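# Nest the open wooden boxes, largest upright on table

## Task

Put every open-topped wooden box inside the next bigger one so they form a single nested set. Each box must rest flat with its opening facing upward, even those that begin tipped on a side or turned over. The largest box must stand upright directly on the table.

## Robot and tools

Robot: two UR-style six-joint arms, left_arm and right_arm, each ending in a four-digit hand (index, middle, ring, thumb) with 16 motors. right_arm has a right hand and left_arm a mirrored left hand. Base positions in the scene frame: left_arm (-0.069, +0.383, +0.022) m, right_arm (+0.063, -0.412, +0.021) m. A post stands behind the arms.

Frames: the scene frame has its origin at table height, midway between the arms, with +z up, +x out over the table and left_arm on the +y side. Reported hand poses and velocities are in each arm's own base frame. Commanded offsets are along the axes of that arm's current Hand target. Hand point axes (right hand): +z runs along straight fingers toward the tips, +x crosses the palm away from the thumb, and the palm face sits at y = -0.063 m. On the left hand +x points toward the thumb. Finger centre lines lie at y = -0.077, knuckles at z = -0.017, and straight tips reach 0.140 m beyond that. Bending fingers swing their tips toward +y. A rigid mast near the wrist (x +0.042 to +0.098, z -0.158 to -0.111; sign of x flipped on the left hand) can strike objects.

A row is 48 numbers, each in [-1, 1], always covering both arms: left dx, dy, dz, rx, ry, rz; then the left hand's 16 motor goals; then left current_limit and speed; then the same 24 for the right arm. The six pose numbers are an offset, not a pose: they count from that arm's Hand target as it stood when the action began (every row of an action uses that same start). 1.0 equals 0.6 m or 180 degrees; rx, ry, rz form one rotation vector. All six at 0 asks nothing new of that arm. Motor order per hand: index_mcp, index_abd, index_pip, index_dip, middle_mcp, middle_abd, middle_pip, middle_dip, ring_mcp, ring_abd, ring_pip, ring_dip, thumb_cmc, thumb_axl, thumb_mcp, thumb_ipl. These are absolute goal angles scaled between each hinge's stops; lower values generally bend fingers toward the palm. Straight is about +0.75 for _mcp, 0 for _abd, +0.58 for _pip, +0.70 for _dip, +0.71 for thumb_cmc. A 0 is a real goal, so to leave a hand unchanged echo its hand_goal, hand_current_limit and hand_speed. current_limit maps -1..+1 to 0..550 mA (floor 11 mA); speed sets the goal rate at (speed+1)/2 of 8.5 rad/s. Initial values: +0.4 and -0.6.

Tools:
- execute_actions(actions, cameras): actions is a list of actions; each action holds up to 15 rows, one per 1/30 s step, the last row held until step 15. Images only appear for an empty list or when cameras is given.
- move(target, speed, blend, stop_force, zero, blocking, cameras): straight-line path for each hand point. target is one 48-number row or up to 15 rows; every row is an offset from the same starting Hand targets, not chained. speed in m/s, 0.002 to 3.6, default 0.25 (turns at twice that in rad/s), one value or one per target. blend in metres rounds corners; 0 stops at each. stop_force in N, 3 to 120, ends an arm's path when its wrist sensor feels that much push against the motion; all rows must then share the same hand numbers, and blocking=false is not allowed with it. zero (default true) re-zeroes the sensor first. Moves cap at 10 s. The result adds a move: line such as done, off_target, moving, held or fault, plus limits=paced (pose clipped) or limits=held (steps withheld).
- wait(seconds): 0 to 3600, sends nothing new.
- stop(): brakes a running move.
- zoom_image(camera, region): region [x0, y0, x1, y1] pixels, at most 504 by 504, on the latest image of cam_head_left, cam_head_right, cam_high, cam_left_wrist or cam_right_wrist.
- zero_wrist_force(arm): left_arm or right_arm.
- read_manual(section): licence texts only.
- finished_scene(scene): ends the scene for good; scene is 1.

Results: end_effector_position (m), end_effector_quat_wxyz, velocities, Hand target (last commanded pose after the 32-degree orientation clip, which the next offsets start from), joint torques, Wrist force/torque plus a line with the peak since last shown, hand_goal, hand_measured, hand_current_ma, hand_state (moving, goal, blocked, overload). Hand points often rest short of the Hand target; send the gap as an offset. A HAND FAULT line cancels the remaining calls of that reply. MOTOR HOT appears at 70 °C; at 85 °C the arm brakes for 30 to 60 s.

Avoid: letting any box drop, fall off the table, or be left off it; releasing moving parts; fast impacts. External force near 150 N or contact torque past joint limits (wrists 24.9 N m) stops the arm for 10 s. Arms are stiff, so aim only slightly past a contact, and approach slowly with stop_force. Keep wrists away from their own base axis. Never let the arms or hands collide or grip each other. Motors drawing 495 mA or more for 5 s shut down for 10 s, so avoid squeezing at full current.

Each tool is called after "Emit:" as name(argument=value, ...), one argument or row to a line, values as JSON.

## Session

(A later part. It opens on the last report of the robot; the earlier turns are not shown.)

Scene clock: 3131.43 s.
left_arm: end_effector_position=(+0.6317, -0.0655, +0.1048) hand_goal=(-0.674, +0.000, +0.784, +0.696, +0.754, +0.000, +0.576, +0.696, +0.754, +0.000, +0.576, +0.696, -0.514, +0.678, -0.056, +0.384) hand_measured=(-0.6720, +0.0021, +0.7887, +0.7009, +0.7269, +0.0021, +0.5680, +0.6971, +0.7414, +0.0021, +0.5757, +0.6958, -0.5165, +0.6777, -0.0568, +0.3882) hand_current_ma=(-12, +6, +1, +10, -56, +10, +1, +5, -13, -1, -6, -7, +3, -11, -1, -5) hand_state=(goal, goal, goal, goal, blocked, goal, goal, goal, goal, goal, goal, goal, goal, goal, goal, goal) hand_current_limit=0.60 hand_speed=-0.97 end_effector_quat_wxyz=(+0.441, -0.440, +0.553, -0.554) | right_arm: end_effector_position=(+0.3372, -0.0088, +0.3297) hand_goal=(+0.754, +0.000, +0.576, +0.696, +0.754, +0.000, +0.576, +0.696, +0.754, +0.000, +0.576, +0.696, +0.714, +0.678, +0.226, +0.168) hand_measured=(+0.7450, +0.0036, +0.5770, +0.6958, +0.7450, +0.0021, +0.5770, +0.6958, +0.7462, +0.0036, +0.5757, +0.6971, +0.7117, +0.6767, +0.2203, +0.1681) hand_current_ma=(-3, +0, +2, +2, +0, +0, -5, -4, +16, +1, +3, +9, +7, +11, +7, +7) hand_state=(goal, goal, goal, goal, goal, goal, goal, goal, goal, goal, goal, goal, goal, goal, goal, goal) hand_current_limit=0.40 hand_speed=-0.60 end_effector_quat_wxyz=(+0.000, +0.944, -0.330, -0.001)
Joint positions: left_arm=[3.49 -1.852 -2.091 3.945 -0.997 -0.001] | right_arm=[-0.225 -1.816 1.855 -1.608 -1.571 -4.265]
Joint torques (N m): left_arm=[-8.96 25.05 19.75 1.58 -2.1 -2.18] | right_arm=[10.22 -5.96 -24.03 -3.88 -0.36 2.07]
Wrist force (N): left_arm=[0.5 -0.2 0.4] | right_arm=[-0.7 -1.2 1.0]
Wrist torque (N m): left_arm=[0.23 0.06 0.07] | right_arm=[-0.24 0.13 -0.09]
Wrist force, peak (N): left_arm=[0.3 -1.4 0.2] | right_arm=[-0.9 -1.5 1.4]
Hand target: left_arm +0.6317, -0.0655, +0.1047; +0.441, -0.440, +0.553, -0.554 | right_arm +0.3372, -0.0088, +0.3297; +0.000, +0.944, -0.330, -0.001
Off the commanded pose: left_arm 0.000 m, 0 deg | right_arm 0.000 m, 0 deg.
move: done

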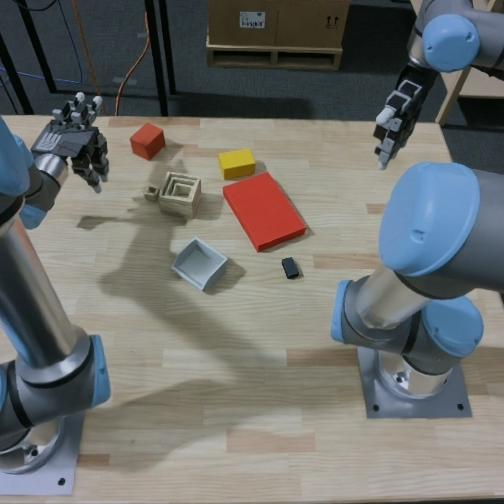

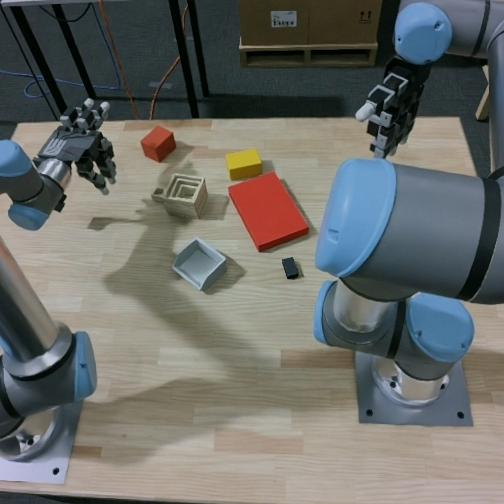

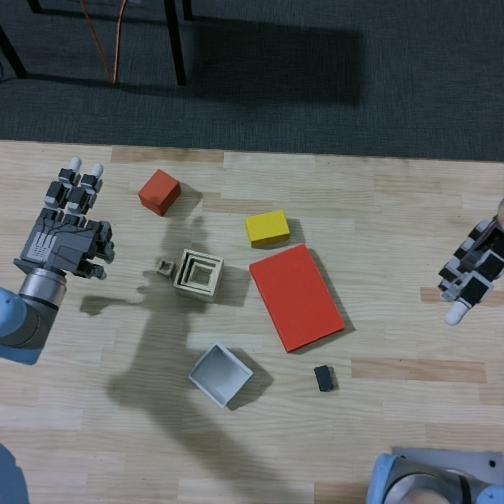

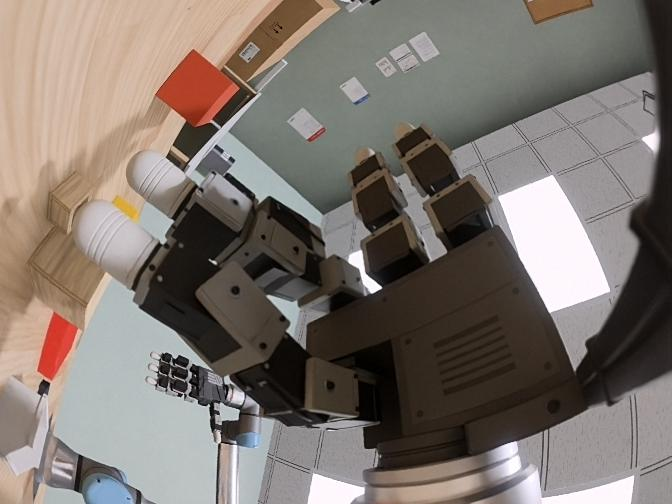

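Emit:
move(
  target=[
    [0.1863,0,0.0538,0,0.0389,0,-0.6740,0,0.7839,0.6957,0.754,0,0.576,0.6957,0.754,0,0.576,0.6957,-0.514,0.678,-0.0562,0.4854,0.6,-0.8,0,0,0,0,0,0,0.754,0,0.576,0.696,0.754,0,0.576,0.696,0.754,0,0.576,0.696,0.714,0.678,0.226,0.168,0.4,-0.6],
    [0.1863,0.055,0.0538,0,0.0389,0,-0.6740,0,0.7839,0.6957,0.754,0,0.576,0.6957,0.754,0,0.576,0.6957,-0.514,0.678,-0.0562,0.4854,0.6,-0.8,0,0,0,0,0,0,0.754,0,0.576,0.696,0.754,0,0.576,0.696,0.754,0,0.576,0.696,0.714,0.678,0.226,0.168,0.4,-0.6],
  ],
  speed=[0.08,0.03],
  cameras=["cam_head_left","cam_head_right","cam_high","cam_left_wrist"],
)

Emit:
zoom_image(
  camera="cam_high",
  region=[150, 245, 180, 275],
)

Emit:
zoom_image(
  camera="cam_head_left",
  region=[140, 175, 170, 205],
)

Emit:
zoom_image(
  camera="cam_left_wrist",
  region=[40, 120, 160, 240],
)

Scene clock: 3205.93 s.
left_arm: end_effector_position=(+0.6382, -0.1817, +0.0715) hand_goal=(-0.674, +0.000, +0.784, +0.696, +0.754, +0.000, +0.576, +0.696, +0.754, +0.000, +0.576, +0.696, -0.514, +0.678, -0.056, +0.486) hand_measured=(-0.6732, +0.0007, +0.7887, +0.7009, +0.7269, +0.0021, +0.5693, +0.6971, +0.7426, +0.0021, +0.5757, +0.6958, -0.5165, +0.6777, -0.0568, +0.4844) hand_current_ma=(-1, +14, +0, +9, -46, +7, -7, +12, -1, +5, -12, -3, +6, -4, +2, -6) hand_state=(goal, goal, goal, goal, blocked, goal, goal, goal, goal, goal, goal, goal, goal, goal, goal, goal) hand_current_limit=0.60 hand_speed=-0.80 end_effector_quat_wxyz=(+0.406, -0.406, +0.579, -0.579) end_effector_velocity=(-0.001, -0.001, +0.000) end_effector_angular_velocity=(-0.001, +0.004, -0.002) | right_arm: end_effector_position=(+0.3372, -0.0088, +0.3297) hand_goal=(+0.754, +0.000, +0.576, +0.696, +0.754, +0.000, +0.576, +0.696, +0.754, +0.000, +0.576, +0.696, +0.714, +0.678, +0.226, +0.168) hand_measured=(+0.7462, +0.0021, +0.5770, +0.6958, +0.7462, +0.0021, +0.5770, +0.6958, +0.7462, +0.0036, +0.5770, +0.6958, +0.7117, +0.6767, +0.2203, +0.1672) hand_current_ma=(-3, +1, +2, -9, -3, -5, -3, -9, +14, +14, +7, +0, -2, +7, +3, +16) hand_state=(goal, goal, goal, goal, goal, goal, goal, goal, goal, goal, goal, goal, goal, goal, goal, goal) hand_current_limit=0.40 hand_speed=-0.60 end_effector_quat_wxyz=(+0.000, +0.944, -0.330, -0.001)
Joint positions: left_arm=[3.263 -1.964 -2.044 4.01 -1.102 0] | right_arm=[-0.225 -1.816 1.855 -1.608 -1.571 -4.265]
Joint velocities: left_arm=[0 0.002 0 -0.006 0.002 -0.001] | right_arm=[within noise]
Joint torques (N m): left_arm=[7.94 45.92 19.61 -0.17 1.31 0.95] | right_arm=[10.59 -6.22 -23.5 -3.95 -0.36 2.02]
Wrist force (N): left_arm=[0.4 -0.6 -0.3] | right_arm=[-0.5 -1.4 1.0]
Wrist torque (N m): left_arm=[0.24 0.03 0.02] | right_arm=[-0.25 0.11 -0.08]
Wrist force, peak (N): left_arm=[1.3 -0.7 0.3] | right_arm=[-0.6 -1.4 1.4]
Hand target: left_arm +0.6382, -0.1817, +0.0718; +0.406, -0.405, +0.579, -0.579 | right_arm +0.3372, -0.0088, +0.3297; +0.000, +0.944, -0.330, -0.001
Off the commanded pose: left_arm 0.000 m, 0 deg | right_arm 0.000 m, 0 deg.
move: done

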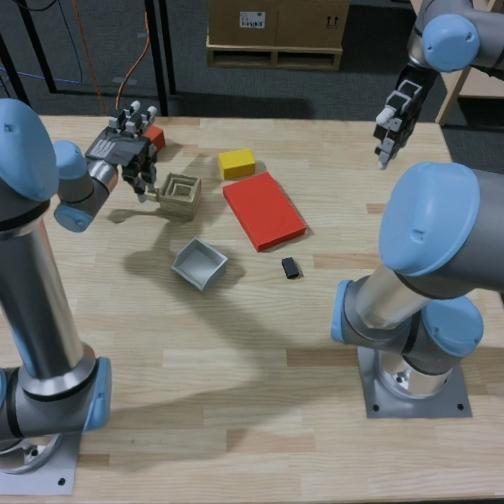

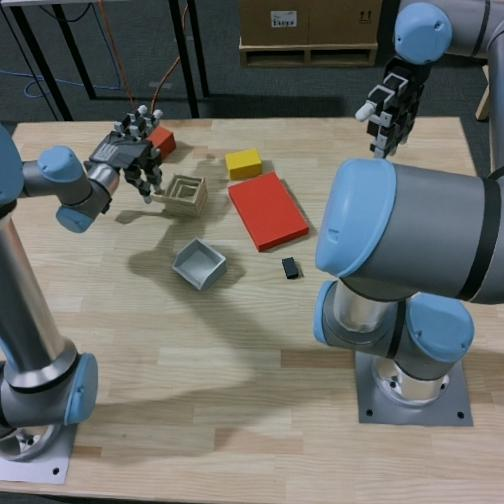

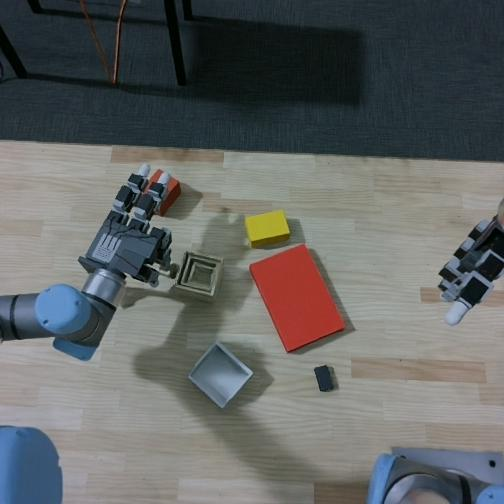

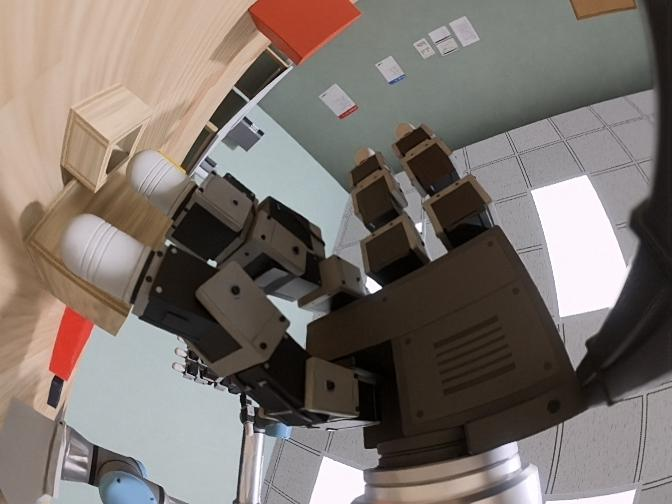

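Scaled by 16.800 from the camera's image (finer frame: 720x720).

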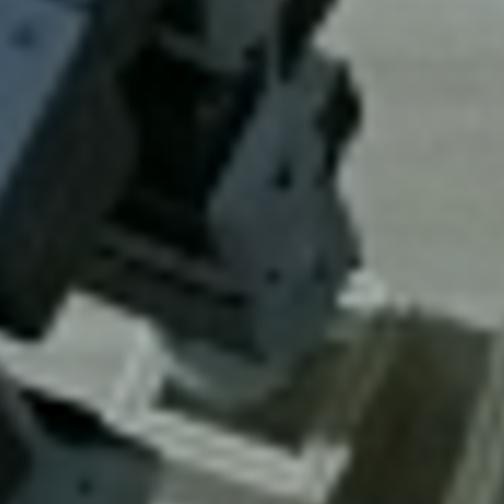

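Scaled by 16.800 from the camera's image (finer frame: 720x720).

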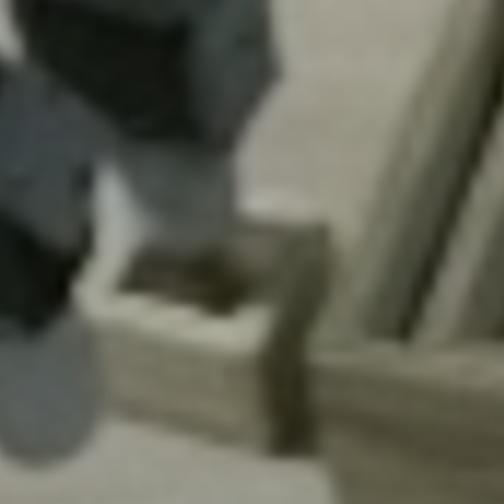

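Scaled by 4.200 from the camera's image (finer frame: 960x720).

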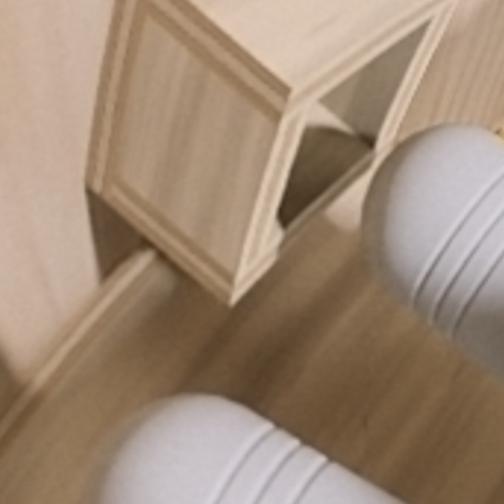

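Emit:
move(
  target=[0.004,0,0,0,0,0,-0.6740,0,0.7839,0.6957,0.754,0,0.576,0.6957,0.754,0,0.576,0.6957,-0.514,0.678,-0.0562,0.4854,0.6,-0.8,0,0,0,0,0,0,0.754,0,0.576,0.696,0.754,0,0.576,0.696,0.754,0,0.576,0.696,0.714,0.678,0.226,0.168,0.4,-0.6],
  speed=0.02,
)

Emit:
move(
  target=[0,0.0405,0,0,0,0,-0.6740,0,0.7839,0.6957,0.754,0,0.576,0.6957,0.754,0,0.576,0.6957,-0.514,0.678,-0.0562,0.4854,0.6,-0.8,0,0,0,0,0,0,0.754,0,0.576,0.696,0.754,0,0.576,0.696,0.754,0,0.576,0.696,0.714,0.678,0.226,0.168,0.4,-0.6],
  speed=0.006,
  stop_force=3,
  cameras=["cam_head_left","cam_head_right","cam_high","cam_left_wrist"],
)

Emit:
zoom_image(
  camera="cam_high",
  region=[150, 245, 180, 275],
)

Emit:
zoom_image(
  camera="cam_head_left",
  region=[140, 175, 170, 205],
)

Emit:
zoom_image(
  camera="cam_left_wrist",
  region=[60, 100, 180, 220],
)

Scene clock: 3224.27 s.
left_arm: end_effector_position=(+0.6374, -0.1840, +0.0718) hand_goal=(-0.674, +0.000, +0.784, +0.696, +0.754, +0.000, +0.576, +0.696, +0.754, +0.000, +0.576, +0.696, -0.514, +0.678, -0.056, +0.486) hand_measured=(-0.6720, +0.0007, +0.7887, +0.7009, +0.7269, +0.0021, +0.5693, +0.6971, +0.7426, +0.0021, +0.5757, +0.6958, -0.5165, +0.6777, -0.0568, +0.4844) hand_current_ma=(-4, -2, -4, +6, -45, -1, -5, +8, -6, +0, -5, -3, +2, -11, +14, -7) hand_state=(goal, goal, goal, goal, blocked, goal, goal, goal, goal, goal, goal, goal, goal, goal, goal, goal) hand_current_limit=0.60 hand_speed=-0.80 end_effector_quat_wxyz=(+0.406, -0.405, +0.579, -0.579) | right_arm: end_effector_position=(+0.3372, -0.0088, +0.3297) hand_goal=(+0.754, +0.000, +0.576, +0.696, +0.754, +0.000, +0.576, +0.696, +0.754, +0.000, +0.576, +0.696, +0.714, +0.678, +0.226, +0.168) hand_measured=(+0.7462, +0.0036, +0.5770, +0.6945, +0.7450, +0.0021, +0.5770, +0.6958, +0.7462, +0.0036, +0.5770, +0.6958, +0.7117, +0.6767, +0.2203, +0.1672) hand_current_ma=(-8, +6, +7, -5, +7, -9, -1, -4, +0, +6, -10, -3, +1, +7, +6, +16) hand_state=(goal, goal, goal, goal, goal, goal, goal, goal, goal, goal, goal, goal, goal, goal, goal, goal) hand_current_limit=0.40 hand_speed=-0.60 end_effector_quat_wxyz=(+0.000, +0.944, -0.330, -0.001)
Joint positions: left_arm=[3.257 -1.963 -2.045 4.01 -1.107 0] | right_arm=[-0.225 -1.816 1.855 -1.608 -1.571 -4.265]
Joint torques (N m): left_arm=[9.47 40.5 7.57 4.14 2.06 -1.73] | right_arm=[10.11 -5.91 -24.19 -4.09 -0.36 1.97]
Wrist force (N): left_arm=[0.5 -0.4 0.1] | right_arm=[-0.7 -1.5 0.8]
Wrist torque (N m): left_arm=[0.23 0.04 0.01] | right_arm=[-0.24 0.13 -0.09]
Wrist force, peak (N): left_arm=[0.9 -0.6 0.0] | right_arm=[-0.7 -1.5 1.3]
Hand target: left_arm +0.6374, -0.1839, +0.0718; +0.406, -0.405, +0.579, -0.579 | right_arm +0.3372, -0.0088, +0.3297; +0.000, +0.944, -0.330, -0.001
Off the commanded pose: left_arm 0.000 m, 0 deg | right_arm 0.000 m, 0 deg.
move: done

Scene clock: 3228.93 s.
left_arm: end_effector_position=(+0.6374, -0.1839, +0.0474) hand_goal=(-0.674, +0.000, +0.784, +0.696, +0.754, +0.000, +0.576, +0.696, +0.754, +0.000, +0.576, +0.696, -0.514, +0.678, -0.056, +0.486) hand_measured=(-0.6720, -0.0023, +0.7887, +0.7009, +0.7269, +0.0021, +0.5693, +0.6971, +0.7426, +0.0021, +0.5757, +0.6958, -0.5165, +0.6777, -0.0578, +0.4844) hand_current_ma=(-8, +9, +12, +7, -54, +3, +8, +1, -27, +18, -6, -8, +6, -23, +2, +0) hand_state=(goal, goal, goal, goal, blocked, goal, goal, goal, goal, goal, goal, goal, goal, goal, goal, goal) hand_current_limit=0.60 hand_speed=-0.80 end_effector_quat_wxyz=(+0.406, -0.405, +0.579, -0.579) | right_arm: end_effector_position=(+0.3372, -0.0088, +0.3297) hand_goal=(+0.754, +0.000, +0.576, +0.696, +0.754, +0.000, +0.576, +0.696, +0.754, +0.000, +0.576, +0.696, +0.714, +0.678, +0.226, +0.168) hand_measured=(+0.7462, +0.0036, +0.5770, +0.6958, +0.7462, +0.0007, +0.5770, +0.6971, +0.7462, +0.0036, +0.5770, +0.6958, +0.7117, +0.6767, +0.2203, +0.1681) hand_current_ma=(-3, -2, -8, -6, -6, +0, +1, -3, +11, +9, +1, -3, +14, +4, +7, +13) hand_state=(goal, goal, goal, goal, goal, goal, goal, goal, goal, goal, goal, goal, goal, goal, goal, goal) hand_current_limit=0.40 hand_speed=-0.60 end_effector_quat_wxyz=(+0.000, +0.944, -0.330, -0.001)
Joint positions: left_arm=[3.258 -2.014 -2.059 4.074 -1.107 0] | right_arm=[-0.225 -1.816 1.855 -1.608 -1.571 -4.265]
Joint torques (N m): left_arm=[-4.06 42.28 11.17 -0.24 -2.08 1.84] | right_arm=[10.51 -6.05 -23.88 -4 -0.34 1.97]
Wrist force (N): left_arm=[0.3 -0.5 0.0] | right_arm=[-0.5 -1.3 0.7]
Wrist torque (N m): left_arm=[0.24 0.04 -0.02] | right_arm=[-0.22 0.11 -0.07]
Wrist force, peak (N): left_arm=[0.5 -1.0 0.1] | right_arm=[-0.9 -1.6 1.1]
Hand target: left_arm +0.6374, -0.1839, +0.0475; +0.406, -0.405, +0.579, -0.579 | right_arm +0.3372, -0.0088, +0.3297; +0.000, +0.944, -0.330, -0.001
Off the commanded pose: left_arm 0.000 m, 0 deg | right_arm 0.000 m, 0 deg.
move: done

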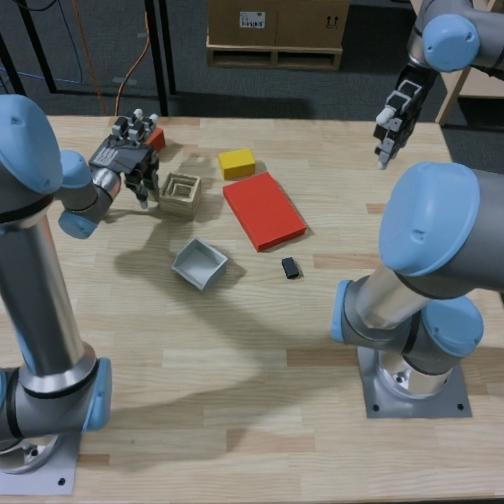

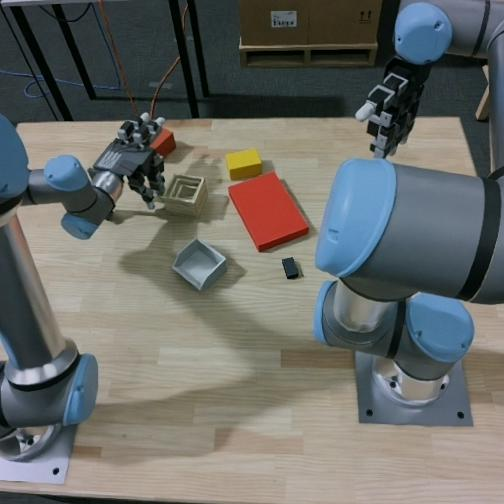

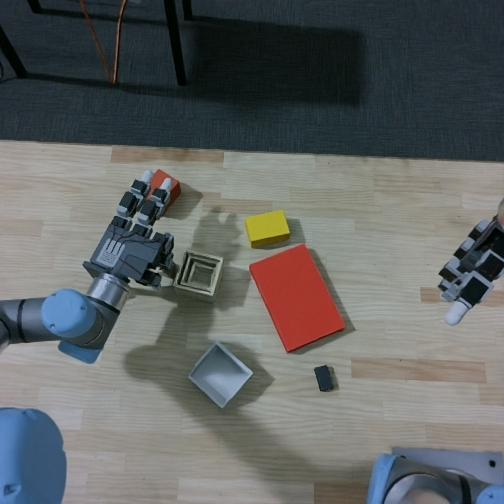

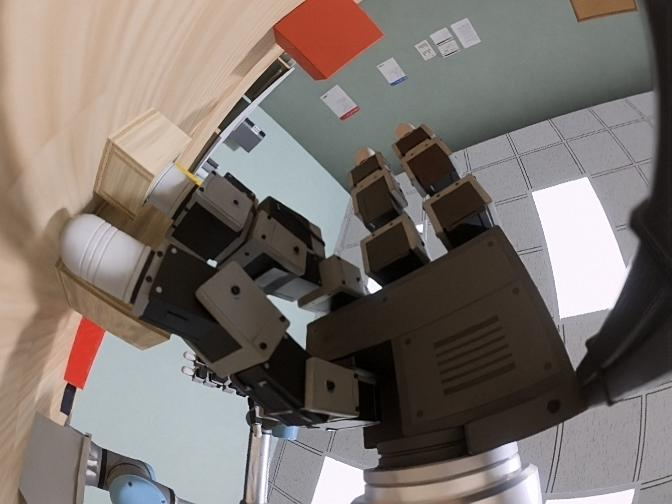

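Scaled by 16.800 from the camera's image (finer frame: 720x720).

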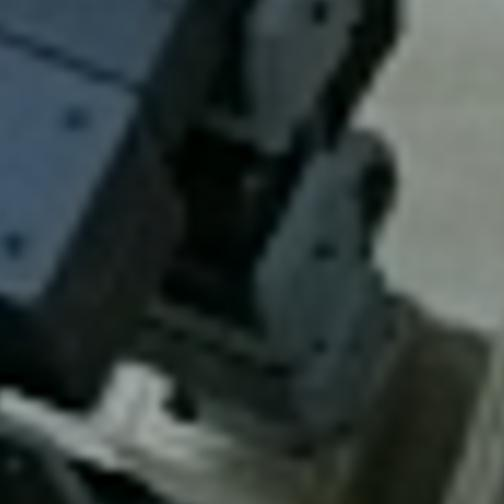

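Scaled by 16.800 from the camera's image (finer frame: 720x720).

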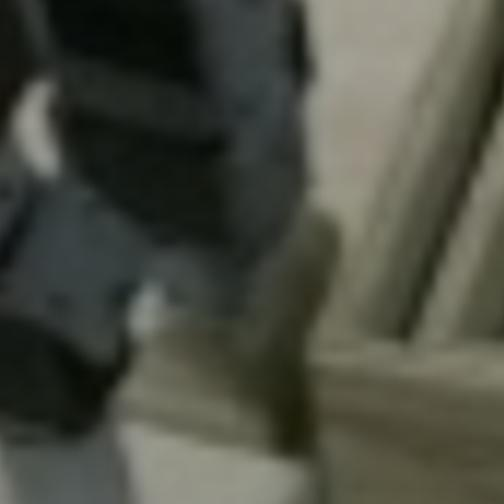

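Scaled by 4.200 from the camera's image (finer frame: 960x720).

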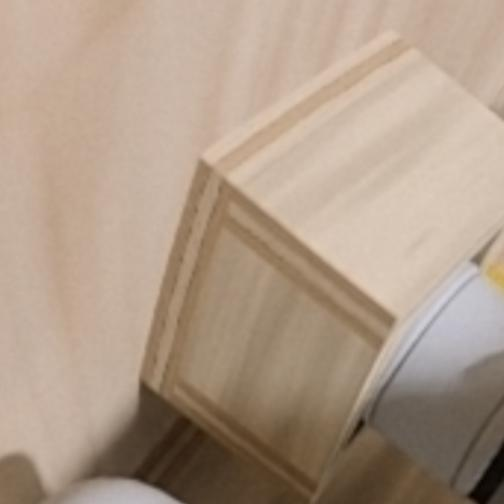

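Emit:
move(
  target=[
    [0,0,0,0,0,0,-0.7000,0,0.7839,0.6957,0.754,0,0.576,0.6957,0.754,0,0.576,0.6957,-0.514,0.678,-0.2000,0.4854,0.6,-0.95,0,0,0,0,0,0,0.754,0,0.576,0.696,0.754,0,0.576,0.696,0.754,0,0.576,0.696,0.714,0.678,0.226,0.168,0.4,-0.6],
    [0,0,0,0,0,0,-0.7700,0,0.7839,0.6957,0.754,0,0.576,0.6957,0.754,0,0.576,0.6957,-0.514,0.678,-0.2630,0.4854,0.6,-0.95,0,0,0,0,0,0,0.754,0,0.576,0.696,0.754,0,0.576,0.696,0.754,0,0.576,0.696,0.714,0.678,0.226,0.168,0.4,-0.6],
  ],
  speed=0.005,
  cameras=["cam_left_wrist","cam_head_left"],
)

Emit:
zoom_image(
  camera="cam_left_wrist",
  region=[60, 100, 180, 220],
)

Scene clock: 3242.80 s.
left_arm: end_effector_position=(+0.6374, -0.1839, +0.0475) hand_goal=(-0.770, +0.000, +0.784, +0.696, +0.754, +0.000, +0.576, +0.696, +0.754, +0.000, +0.576, +0.696, -0.514, +0.678, -0.262, +0.486) hand_measured=(-0.7009, -0.0023, +0.8002, +0.7022, +0.7269, +0.0021, +0.5693, +0.6971, +0.7426, +0.0021, +0.5757, +0.6958, -0.5165, +0.6777, -0.1944, +0.4959) hand_current_ma=(+121, +11, +18, +13, -37, -1, -7, +13, +5, -1, -4, -15, +10, +6, +173, +19) hand_state=(blocked, goal, goal, goal, blocked, goal, goal, goal, goal, goal, goal, goal, goal, goal, moving, goal) hand_current_limit=0.60 hand_speed=-0.95 end_effector_quat_wxyz=(+0.406, -0.405, +0.579, -0.579) | right_arm: end_effector_position=(+0.3372, -0.0088, +0.3297) hand_goal=(+0.754, +0.000, +0.576, +0.696, +0.754, +0.000, +0.576, +0.696, +0.754, +0.000, +0.576, +0.696, +0.714, +0.678, +0.226, +0.168) hand_measured=(+0.7462, +0.0036, +0.5757, +0.6958, +0.7462, +0.0021, +0.5770, +0.6958, +0.7450, +0.0036, +0.5770, +0.6958, +0.7117, +0.6767, +0.2203, +0.1681) hand_current_ma=(+4, -4, -2, -10, -4, -9, +0, -7, +4, +2, +3, +4, +8, +4, +8, +8) hand_state=(goal, goal, goal, goal, goal, goal, goal, goal, goal, goal, goal, goal, goal, goal, goal, goal) hand_current_limit=0.40 hand_speed=-0.60 end_effector_quat_wxyz=(+0.000, +0.944, -0.330, -0.001)
Joint positions: left_arm=[3.257 -2.014 -2.059 4.074 -1.107 0] | right_arm=[-0.225 -1.816 1.855 -1.608 -1.571 -4.265]
Joint torques (N m): left_arm=[-4.53 47.42 19.69 -0.2 -2.29 -0.09] | right_arm=[10.87 -5.82 -23.69 -4.01 -0.31 1.96]
Wrist force (N): left_arm=[0.5 -0.7 0.1] | right_arm=[-0.7 -1.5 1.0]
Wrist torque (N m): left_arm=[0.20 0.01 0.01] | right_arm=[-0.26 0.13 -0.09]
Wrist force, peak (N): left_arm=[0.8 -0.8 -0.1] | right_arm=[-0.5 -1.6 1.3]
Hand target: left_arm +0.6374, -0.1839, +0.0475; +0.406, -0.405, +0.579, -0.579 | right_arm +0.3372, -0.0088, +0.3297; +0.000, +0.944, -0.330, -0.001
Off the commanded pose: left_arm 0.000 m, 0 deg | right_arm 0.000 m, 0 deg.
move: done
Images, in order (width x height): cam_head_left 504x504, cam_left_wrist 672x504.

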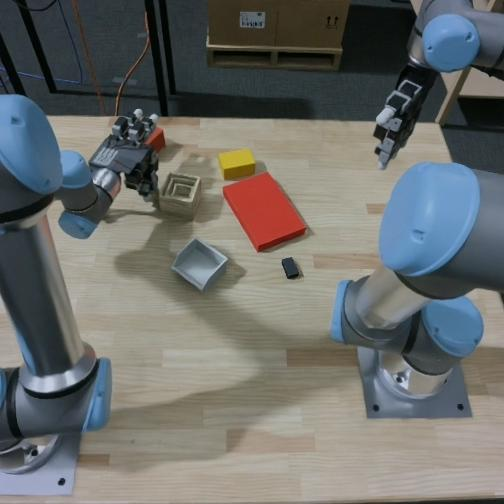

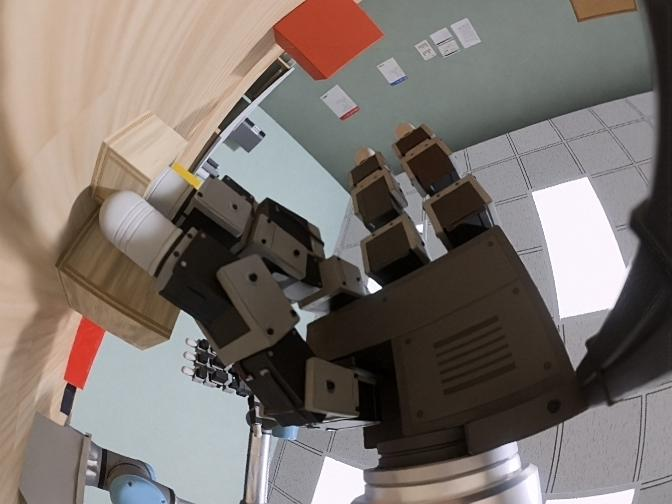

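Scaled by 4.200 from the camera's image (finer frame: 960x720).

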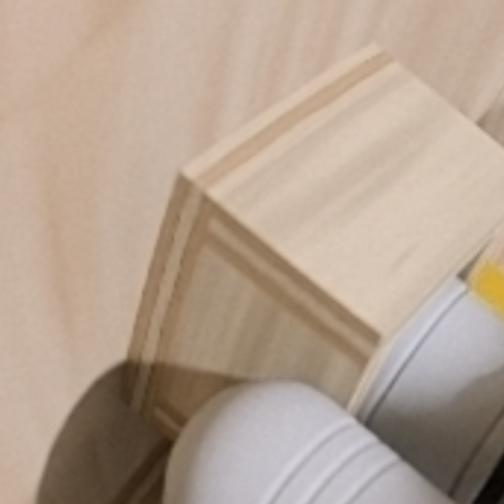

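Emit:
move(
  target=[
    [0,-0.015,0,0,0,0,-0.7700,0,0.7839,0.6957,0.754,0,0.576,0.6957,0.754,0,0.576,0.6957,-0.514,0.678,-0.2630,0.4854,0.6,-0.95,0,0,0,0,0,0,0.754,0,0.576,0.696,0.754,0,0.576,0.696,0.754,0,0.576,0.696,0.714,0.678,0.226,0.168,0.4,-0.6],
    [0,-0.1333,0,0,0,0,-0.7700,0,0.7839,0.6957,0.754,0,0.576,0.6957,0.754,0,0.576,0.6957,-0.514,0.678,-0.2630,0.4854,0.6,-0.95,0,0,0,0,0,0,0.754,0,0.576,0.696,0.754,0,0.576,0.696,0.754,0,0.576,0.696,0.714,0.678,0.226,0.168,0.4,-0.6],
  ],
  speed=[0.01,0.05],
  cameras=["cam_head_left","cam_head_right","cam_high","cam_left_wrist"],
)

Emit:
zoom_image(
  camera="cam_left_wrist",
  region=[60, 100, 180, 220],
)

Emit:
zoom_image(
  camera="cam_high",
  region=[150, 245, 180, 275],
)

Emit:
zoom_image(
  camera="cam_head_left",
  region=[130, 155, 160, 185],
)

Scene clock: 3255.20 s.
left_arm: end_effector_position=(+0.6374, -0.1839, +0.1276) hand_goal=(-0.770, +0.000, +0.784, +0.696, +0.754, +0.000, +0.576, +0.696, +0.754, +0.000, +0.576, +0.696, -0.514, +0.678, -0.262, +0.486) hand_measured=(-0.7009, +0.0007, +0.8015, +0.7034, +0.7269, +0.0021, +0.5693, +0.6971, +0.7414, +0.0021, +0.5757, +0.6971, -0.5165, +0.6777, -0.1974, +0.4959) hand_current_ma=(+129, +10, +21, +13, -54, -3, +1, +13, -4, +1, -3, -6, +3, +3, +170, +1) hand_state=(blocked, goal, goal, goal, blocked, goal, goal, goal, goal, goal, goal, goal, goal, goal, blocked, goal) hand_current_limit=0.60 hand_speed=-0.95 end_effector_quat_wxyz=(+0.406, -0.405, +0.579, -0.579) | right_arm: end_effector_position=(+0.3372, -0.0088, +0.3297) hand_goal=(+0.754, +0.000, +0.576, +0.696, +0.754, +0.000, +0.576, +0.696, +0.754, +0.000, +0.576, +0.696, +0.714, +0.678, +0.226, +0.168) hand_measured=(+0.7462, +0.0036, +0.5770, +0.6958, +0.7462, +0.0021, +0.5770, +0.6958, +0.7450, +0.0051, +0.5770, +0.6958, +0.7117, +0.6767, +0.2203, +0.1681) hand_current_ma=(-10, -11, -3, -13, +4, -7, +2, -10, +23, +10, +4, +0, +3, +14, +5, +14) hand_state=(goal, goal, goal, goal, goal, goal, goal, goal, goal, goal, goal, goal, goal, goal, goal, goal) hand_current_limit=0.40 hand_speed=-0.60 end_effector_quat_wxyz=(+0.000, +0.944, -0.330, -0.001)
Joint positions: left_arm=[3.258 -1.859 -2 3.862 -1.107 -0.001] | right_arm=[-0.225 -1.816 1.855 -1.608 -1.571 -4.265]
Joint torques (N m): left_arm=[10.02 17.42 9.83 4.09 2.13 -0.59] | right_arm=[10.04 -5.82 -24.21 -3.96 -0.33 1.99]
Wrist force (N): left_arm=[0.4 -0.3 0.1] | right_arm=[-0.7 -1.6 0.7]
Wrist torque (N m): left_arm=[0.24 0.05 0.00] | right_arm=[-0.26 0.13 -0.10]
Wrist force, peak (N): left_arm=[0.5 -1.1 0.1] | right_arm=[-1.0 -1.6 1.3]
Hand target: left_arm +0.6373, -0.1839, +0.1274; +0.406, -0.405, +0.579, -0.579 | right_arm +0.3372, -0.0088, +0.3297; +0.000, +0.944, -0.330, -0.001
Off the commanded pose: left_arm 0.000 m, 0 deg | right_arm 0.000 m, 0 deg.
move: done

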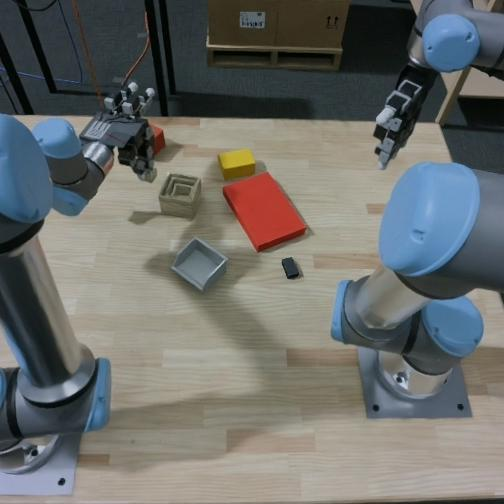

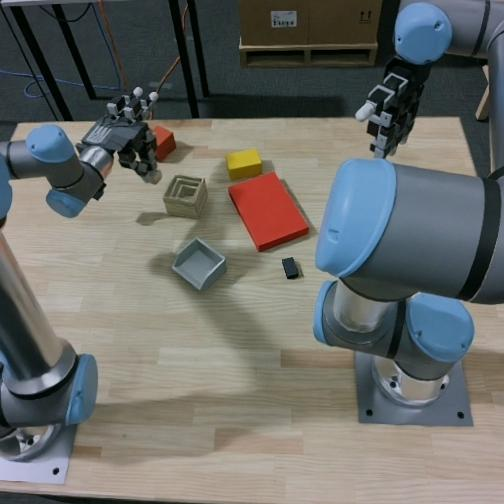

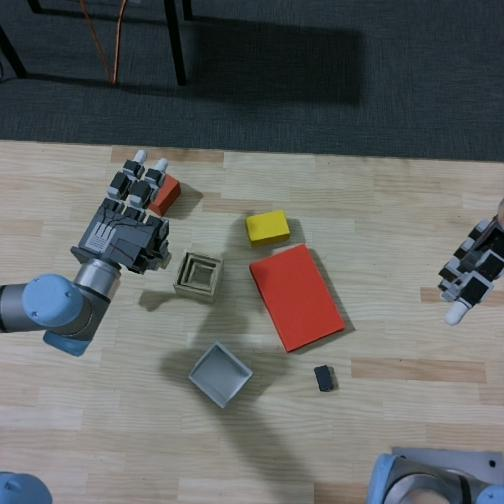

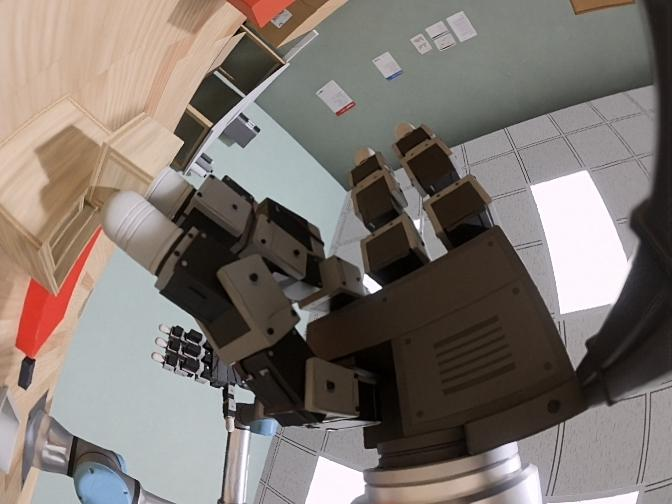

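Scaled by 4.200 from the camera's image (finer frame: 960x720).

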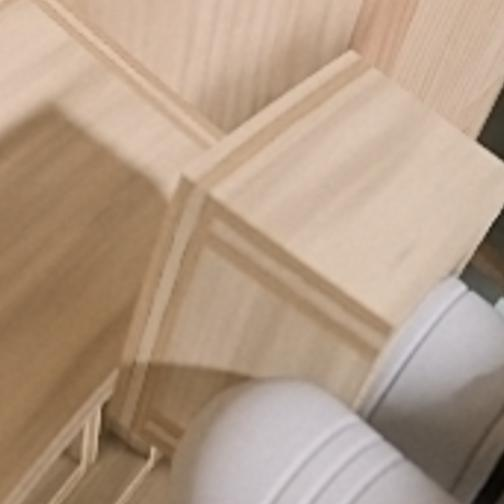

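Scaled by 16.800 from the camera's image (finer frame: 720x720).

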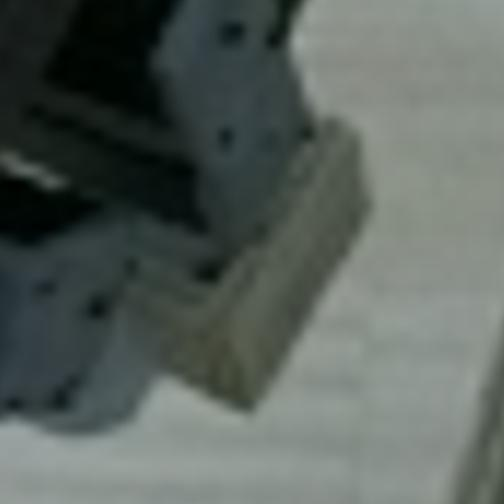

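Scaled by 16.800 from the camera's image (finer frame: 720x720).

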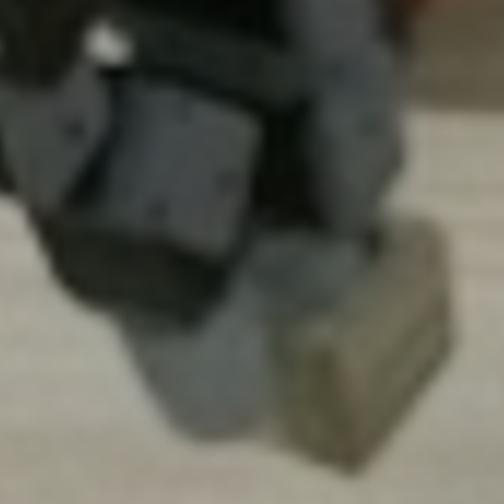

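Emit:
move(
  target=[0.1355,0,0.0040,0,-0.0556,0,-0.7800,0,0.7839,0.6957,0.754,0,0.576,0.6957,0.754,0,0.576,0.6957,-0.514,0.678,-0.2730,0.4854,0.6,-0.95,0,0,0,0,0,0,0.754,0,0.576,0.696,0.754,0,0.576,0.696,0.754,0,0.576,0.696,0.714,0.678,0.226,0.168,0.4,-0.6],
  speed=0.05,
  cameras=["cam_head_left","cam_head_right","cam_high","cam_left_wrist"],
)

Emit:
zoom_image(
  camera="cam_high",
  region=[187, 260, 217, 290],
)

Emit:
zoom_image(
  camera="cam_head_left",
  region=[170, 170, 200, 200],
)

Emit:
zoom_image(
  camera="cam_head_right",
  region=[175, 170, 205, 200],
)

Emit:
zoom_image(
  camera="cam_left_wrist",
  region=[60, 100, 180, 220],
)

Scene clock: 3281.70 s.
left_arm: end_effector_position=(+0.6119, -0.2612, +0.1274) hand_goal=(-0.780, +0.000, +0.784, +0.696, +0.754, +0.000, +0.576, +0.696, +0.754, +0.000, +0.576, +0.696, -0.514, +0.678, -0.272, +0.486) hand_measured=(-0.7009, +0.0021, +0.8041, +0.7047, +0.7269, +0.0007, +0.5693, +0.6971, +0.7426, -0.0008, +0.5757, +0.6958, -0.5178, +0.6777, -0.2004, +0.4978) hand_current_ma=(+156, +18, +16, +0, -33, -9, +5, +4, -15, +15, -6, +3, -1, -14, +192, +19) hand_state=(blocked, goal, blocked, goal, blocked, goal, goal, goal, goal, goal, goal, goal, goal, goal, blocked, goal) hand_current_limit=0.60 hand_speed=-0.95 end_effector_quat_wxyz=(+0.455, -0.454, +0.541, -0.542) | right_arm: end_effector_position=(+0.3372, -0.0088, +0.3297) hand_goal=(+0.754, +0.000, +0.576, +0.696, +0.754, +0.000, +0.576, +0.696, +0.754, +0.000, +0.576, +0.696, +0.714, +0.678, +0.226, +0.168) hand_measured=(+0.7462, +0.0036, +0.5770, +0.6958, +0.7450, +0.0021, +0.5770, +0.6958, +0.7462, +0.0051, +0.5770, +0.6958, +0.7117, +0.6767, +0.2203, +0.1681) hand_current_ma=(-1, -3, -2, -12, -13, +6, -4, -10, +6, +16, -3, +3, +2, +19, -3, +12) hand_state=(goal, goal, goal, goal, goal, goal, goal, goal, goal, goal, goal, goal, goal, goal, goal, goal) hand_current_limit=0.40 hand_speed=-0.60 end_effector_quat_wxyz=(+0.000, +0.944, -0.330, -0.001)
Joint positions: left_arm=[2.979 -1.86 -2 3.861 -1.56 0] | right_arm=[-0.225 -1.816 1.855 -1.608 -1.571 -4.265]
Joint torques (N m): left_arm=[5.57 37.65 10.32 1.37 0.56 2.23] | right_arm=[10.64 -5.76 -24.2 -4.02 -0.3 2]
Wrist force (N): left_arm=[0.7 -0.6 0.0] | right_arm=[-0.6 -1.4 1.1]
Wrist torque (N m): left_arm=[0.21 0.02 -0.04] | right_arm=[-0.27 0.11 -0.08]
Wrist force, peak (N): left_arm=[1.3 -0.6 -0.1] | right_arm=[-0.6 -1.7 1.1]
Hand target: left_arm +0.6118, -0.2611, +0.1274; +0.455, -0.454, +0.541, -0.542 | right_arm +0.3372, -0.0088, +0.3297; +0.000, +0.944, -0.330, -0.001
Off the commanded pose: left_arm 0.000 m, 0 deg | right_arm 0.000 m, 0 deg.
move: done

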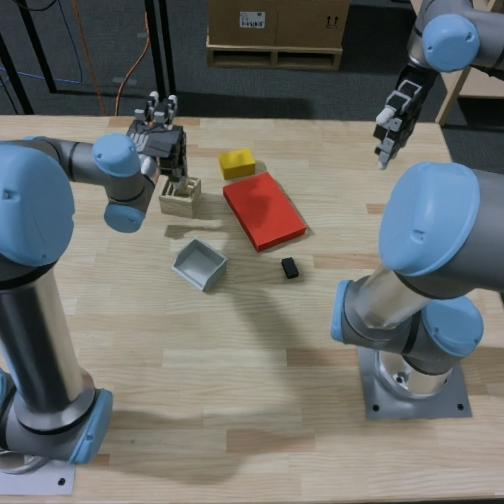

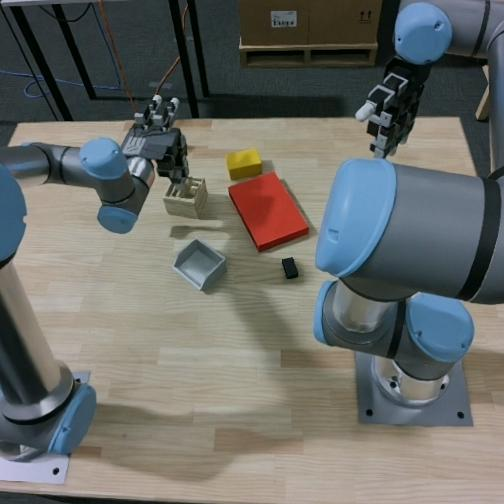

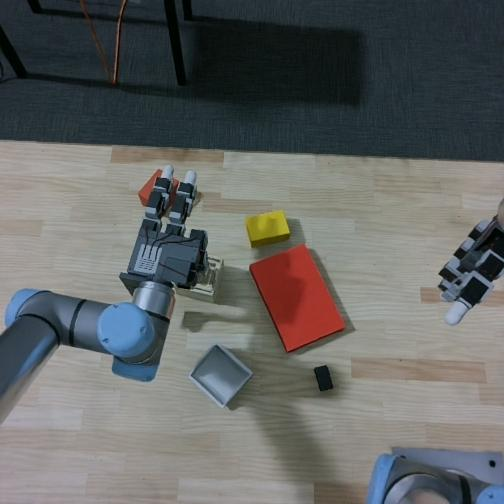

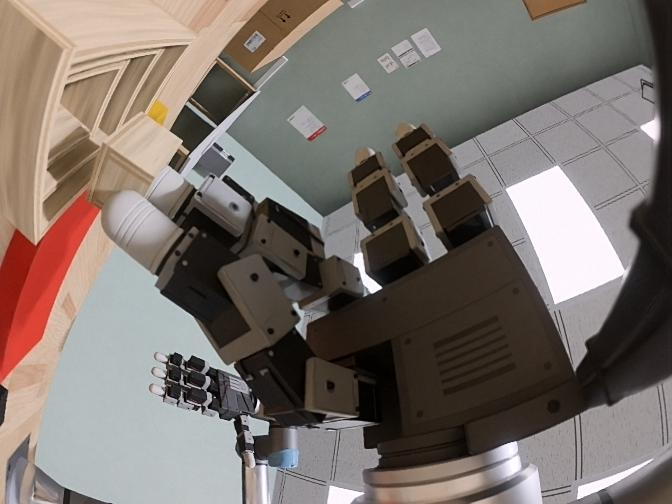

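Scaled by 16.800 from the camera's image (finer frame: 720x720).

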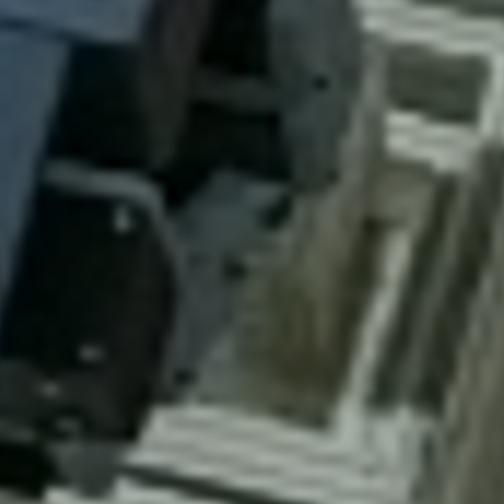

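Scaled by 16.800 from the camera's image (finer frame: 720x720).

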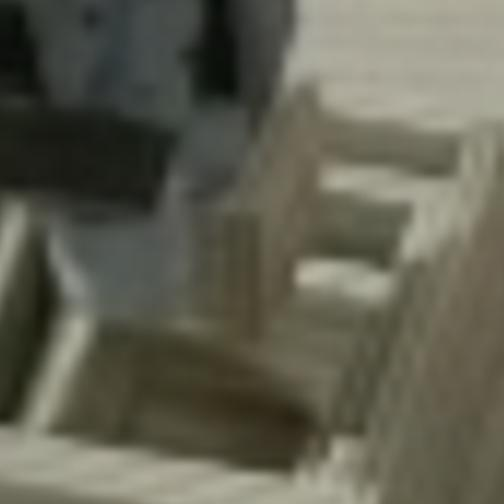

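Scaled by 16.800 from the camera's image (finer frame: 720x720).

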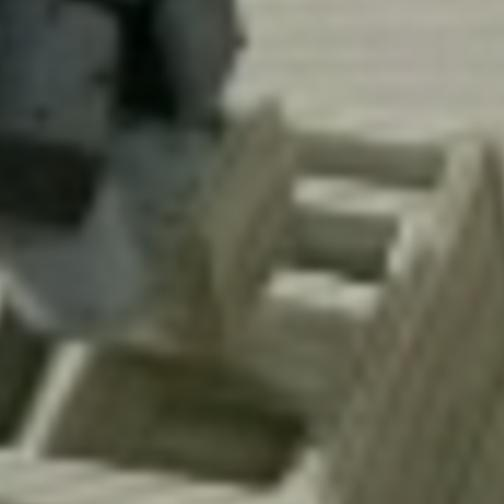

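Scaled by 4.200 from the camera's image (finer frame: 960x720).

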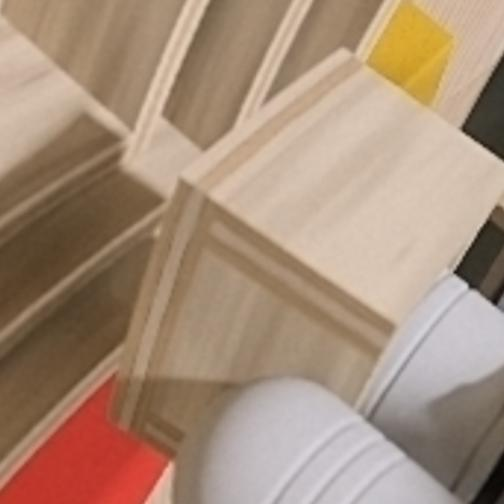

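Emit:
zoom_image(
  camera="cam_high",
  region=[196, 268, 214, 286],
)

Emit:
zoom_image(
  camera="cam_high",
  region=[185, 250, 235, 300],
)

Emit:
zoom_image(
  camera="cam_head_left",
  region=[155, 165, 205, 215],
)

Scaled by 28.000 from the camera's image (finer frame: 720x720).

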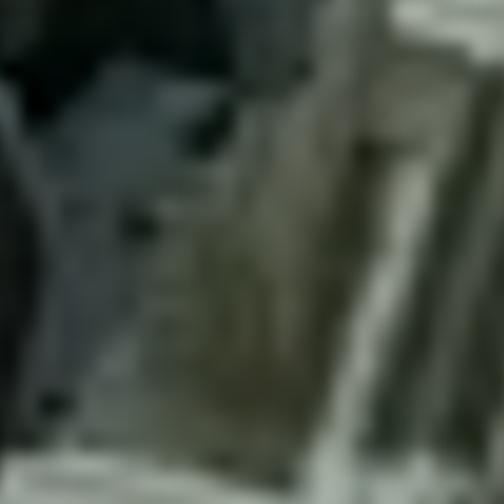

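Scaled by 10.080 from the camera's image (finer frame: 720x720).

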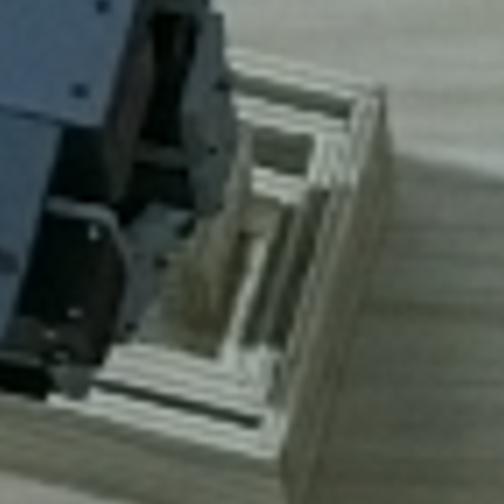

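Scaled by 10.080 from the camera's image (finer frame: 720x720).

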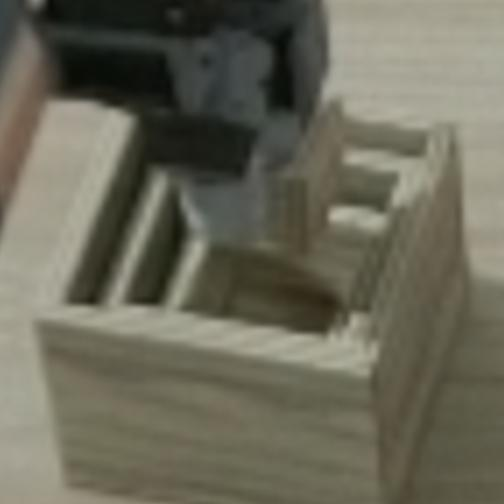

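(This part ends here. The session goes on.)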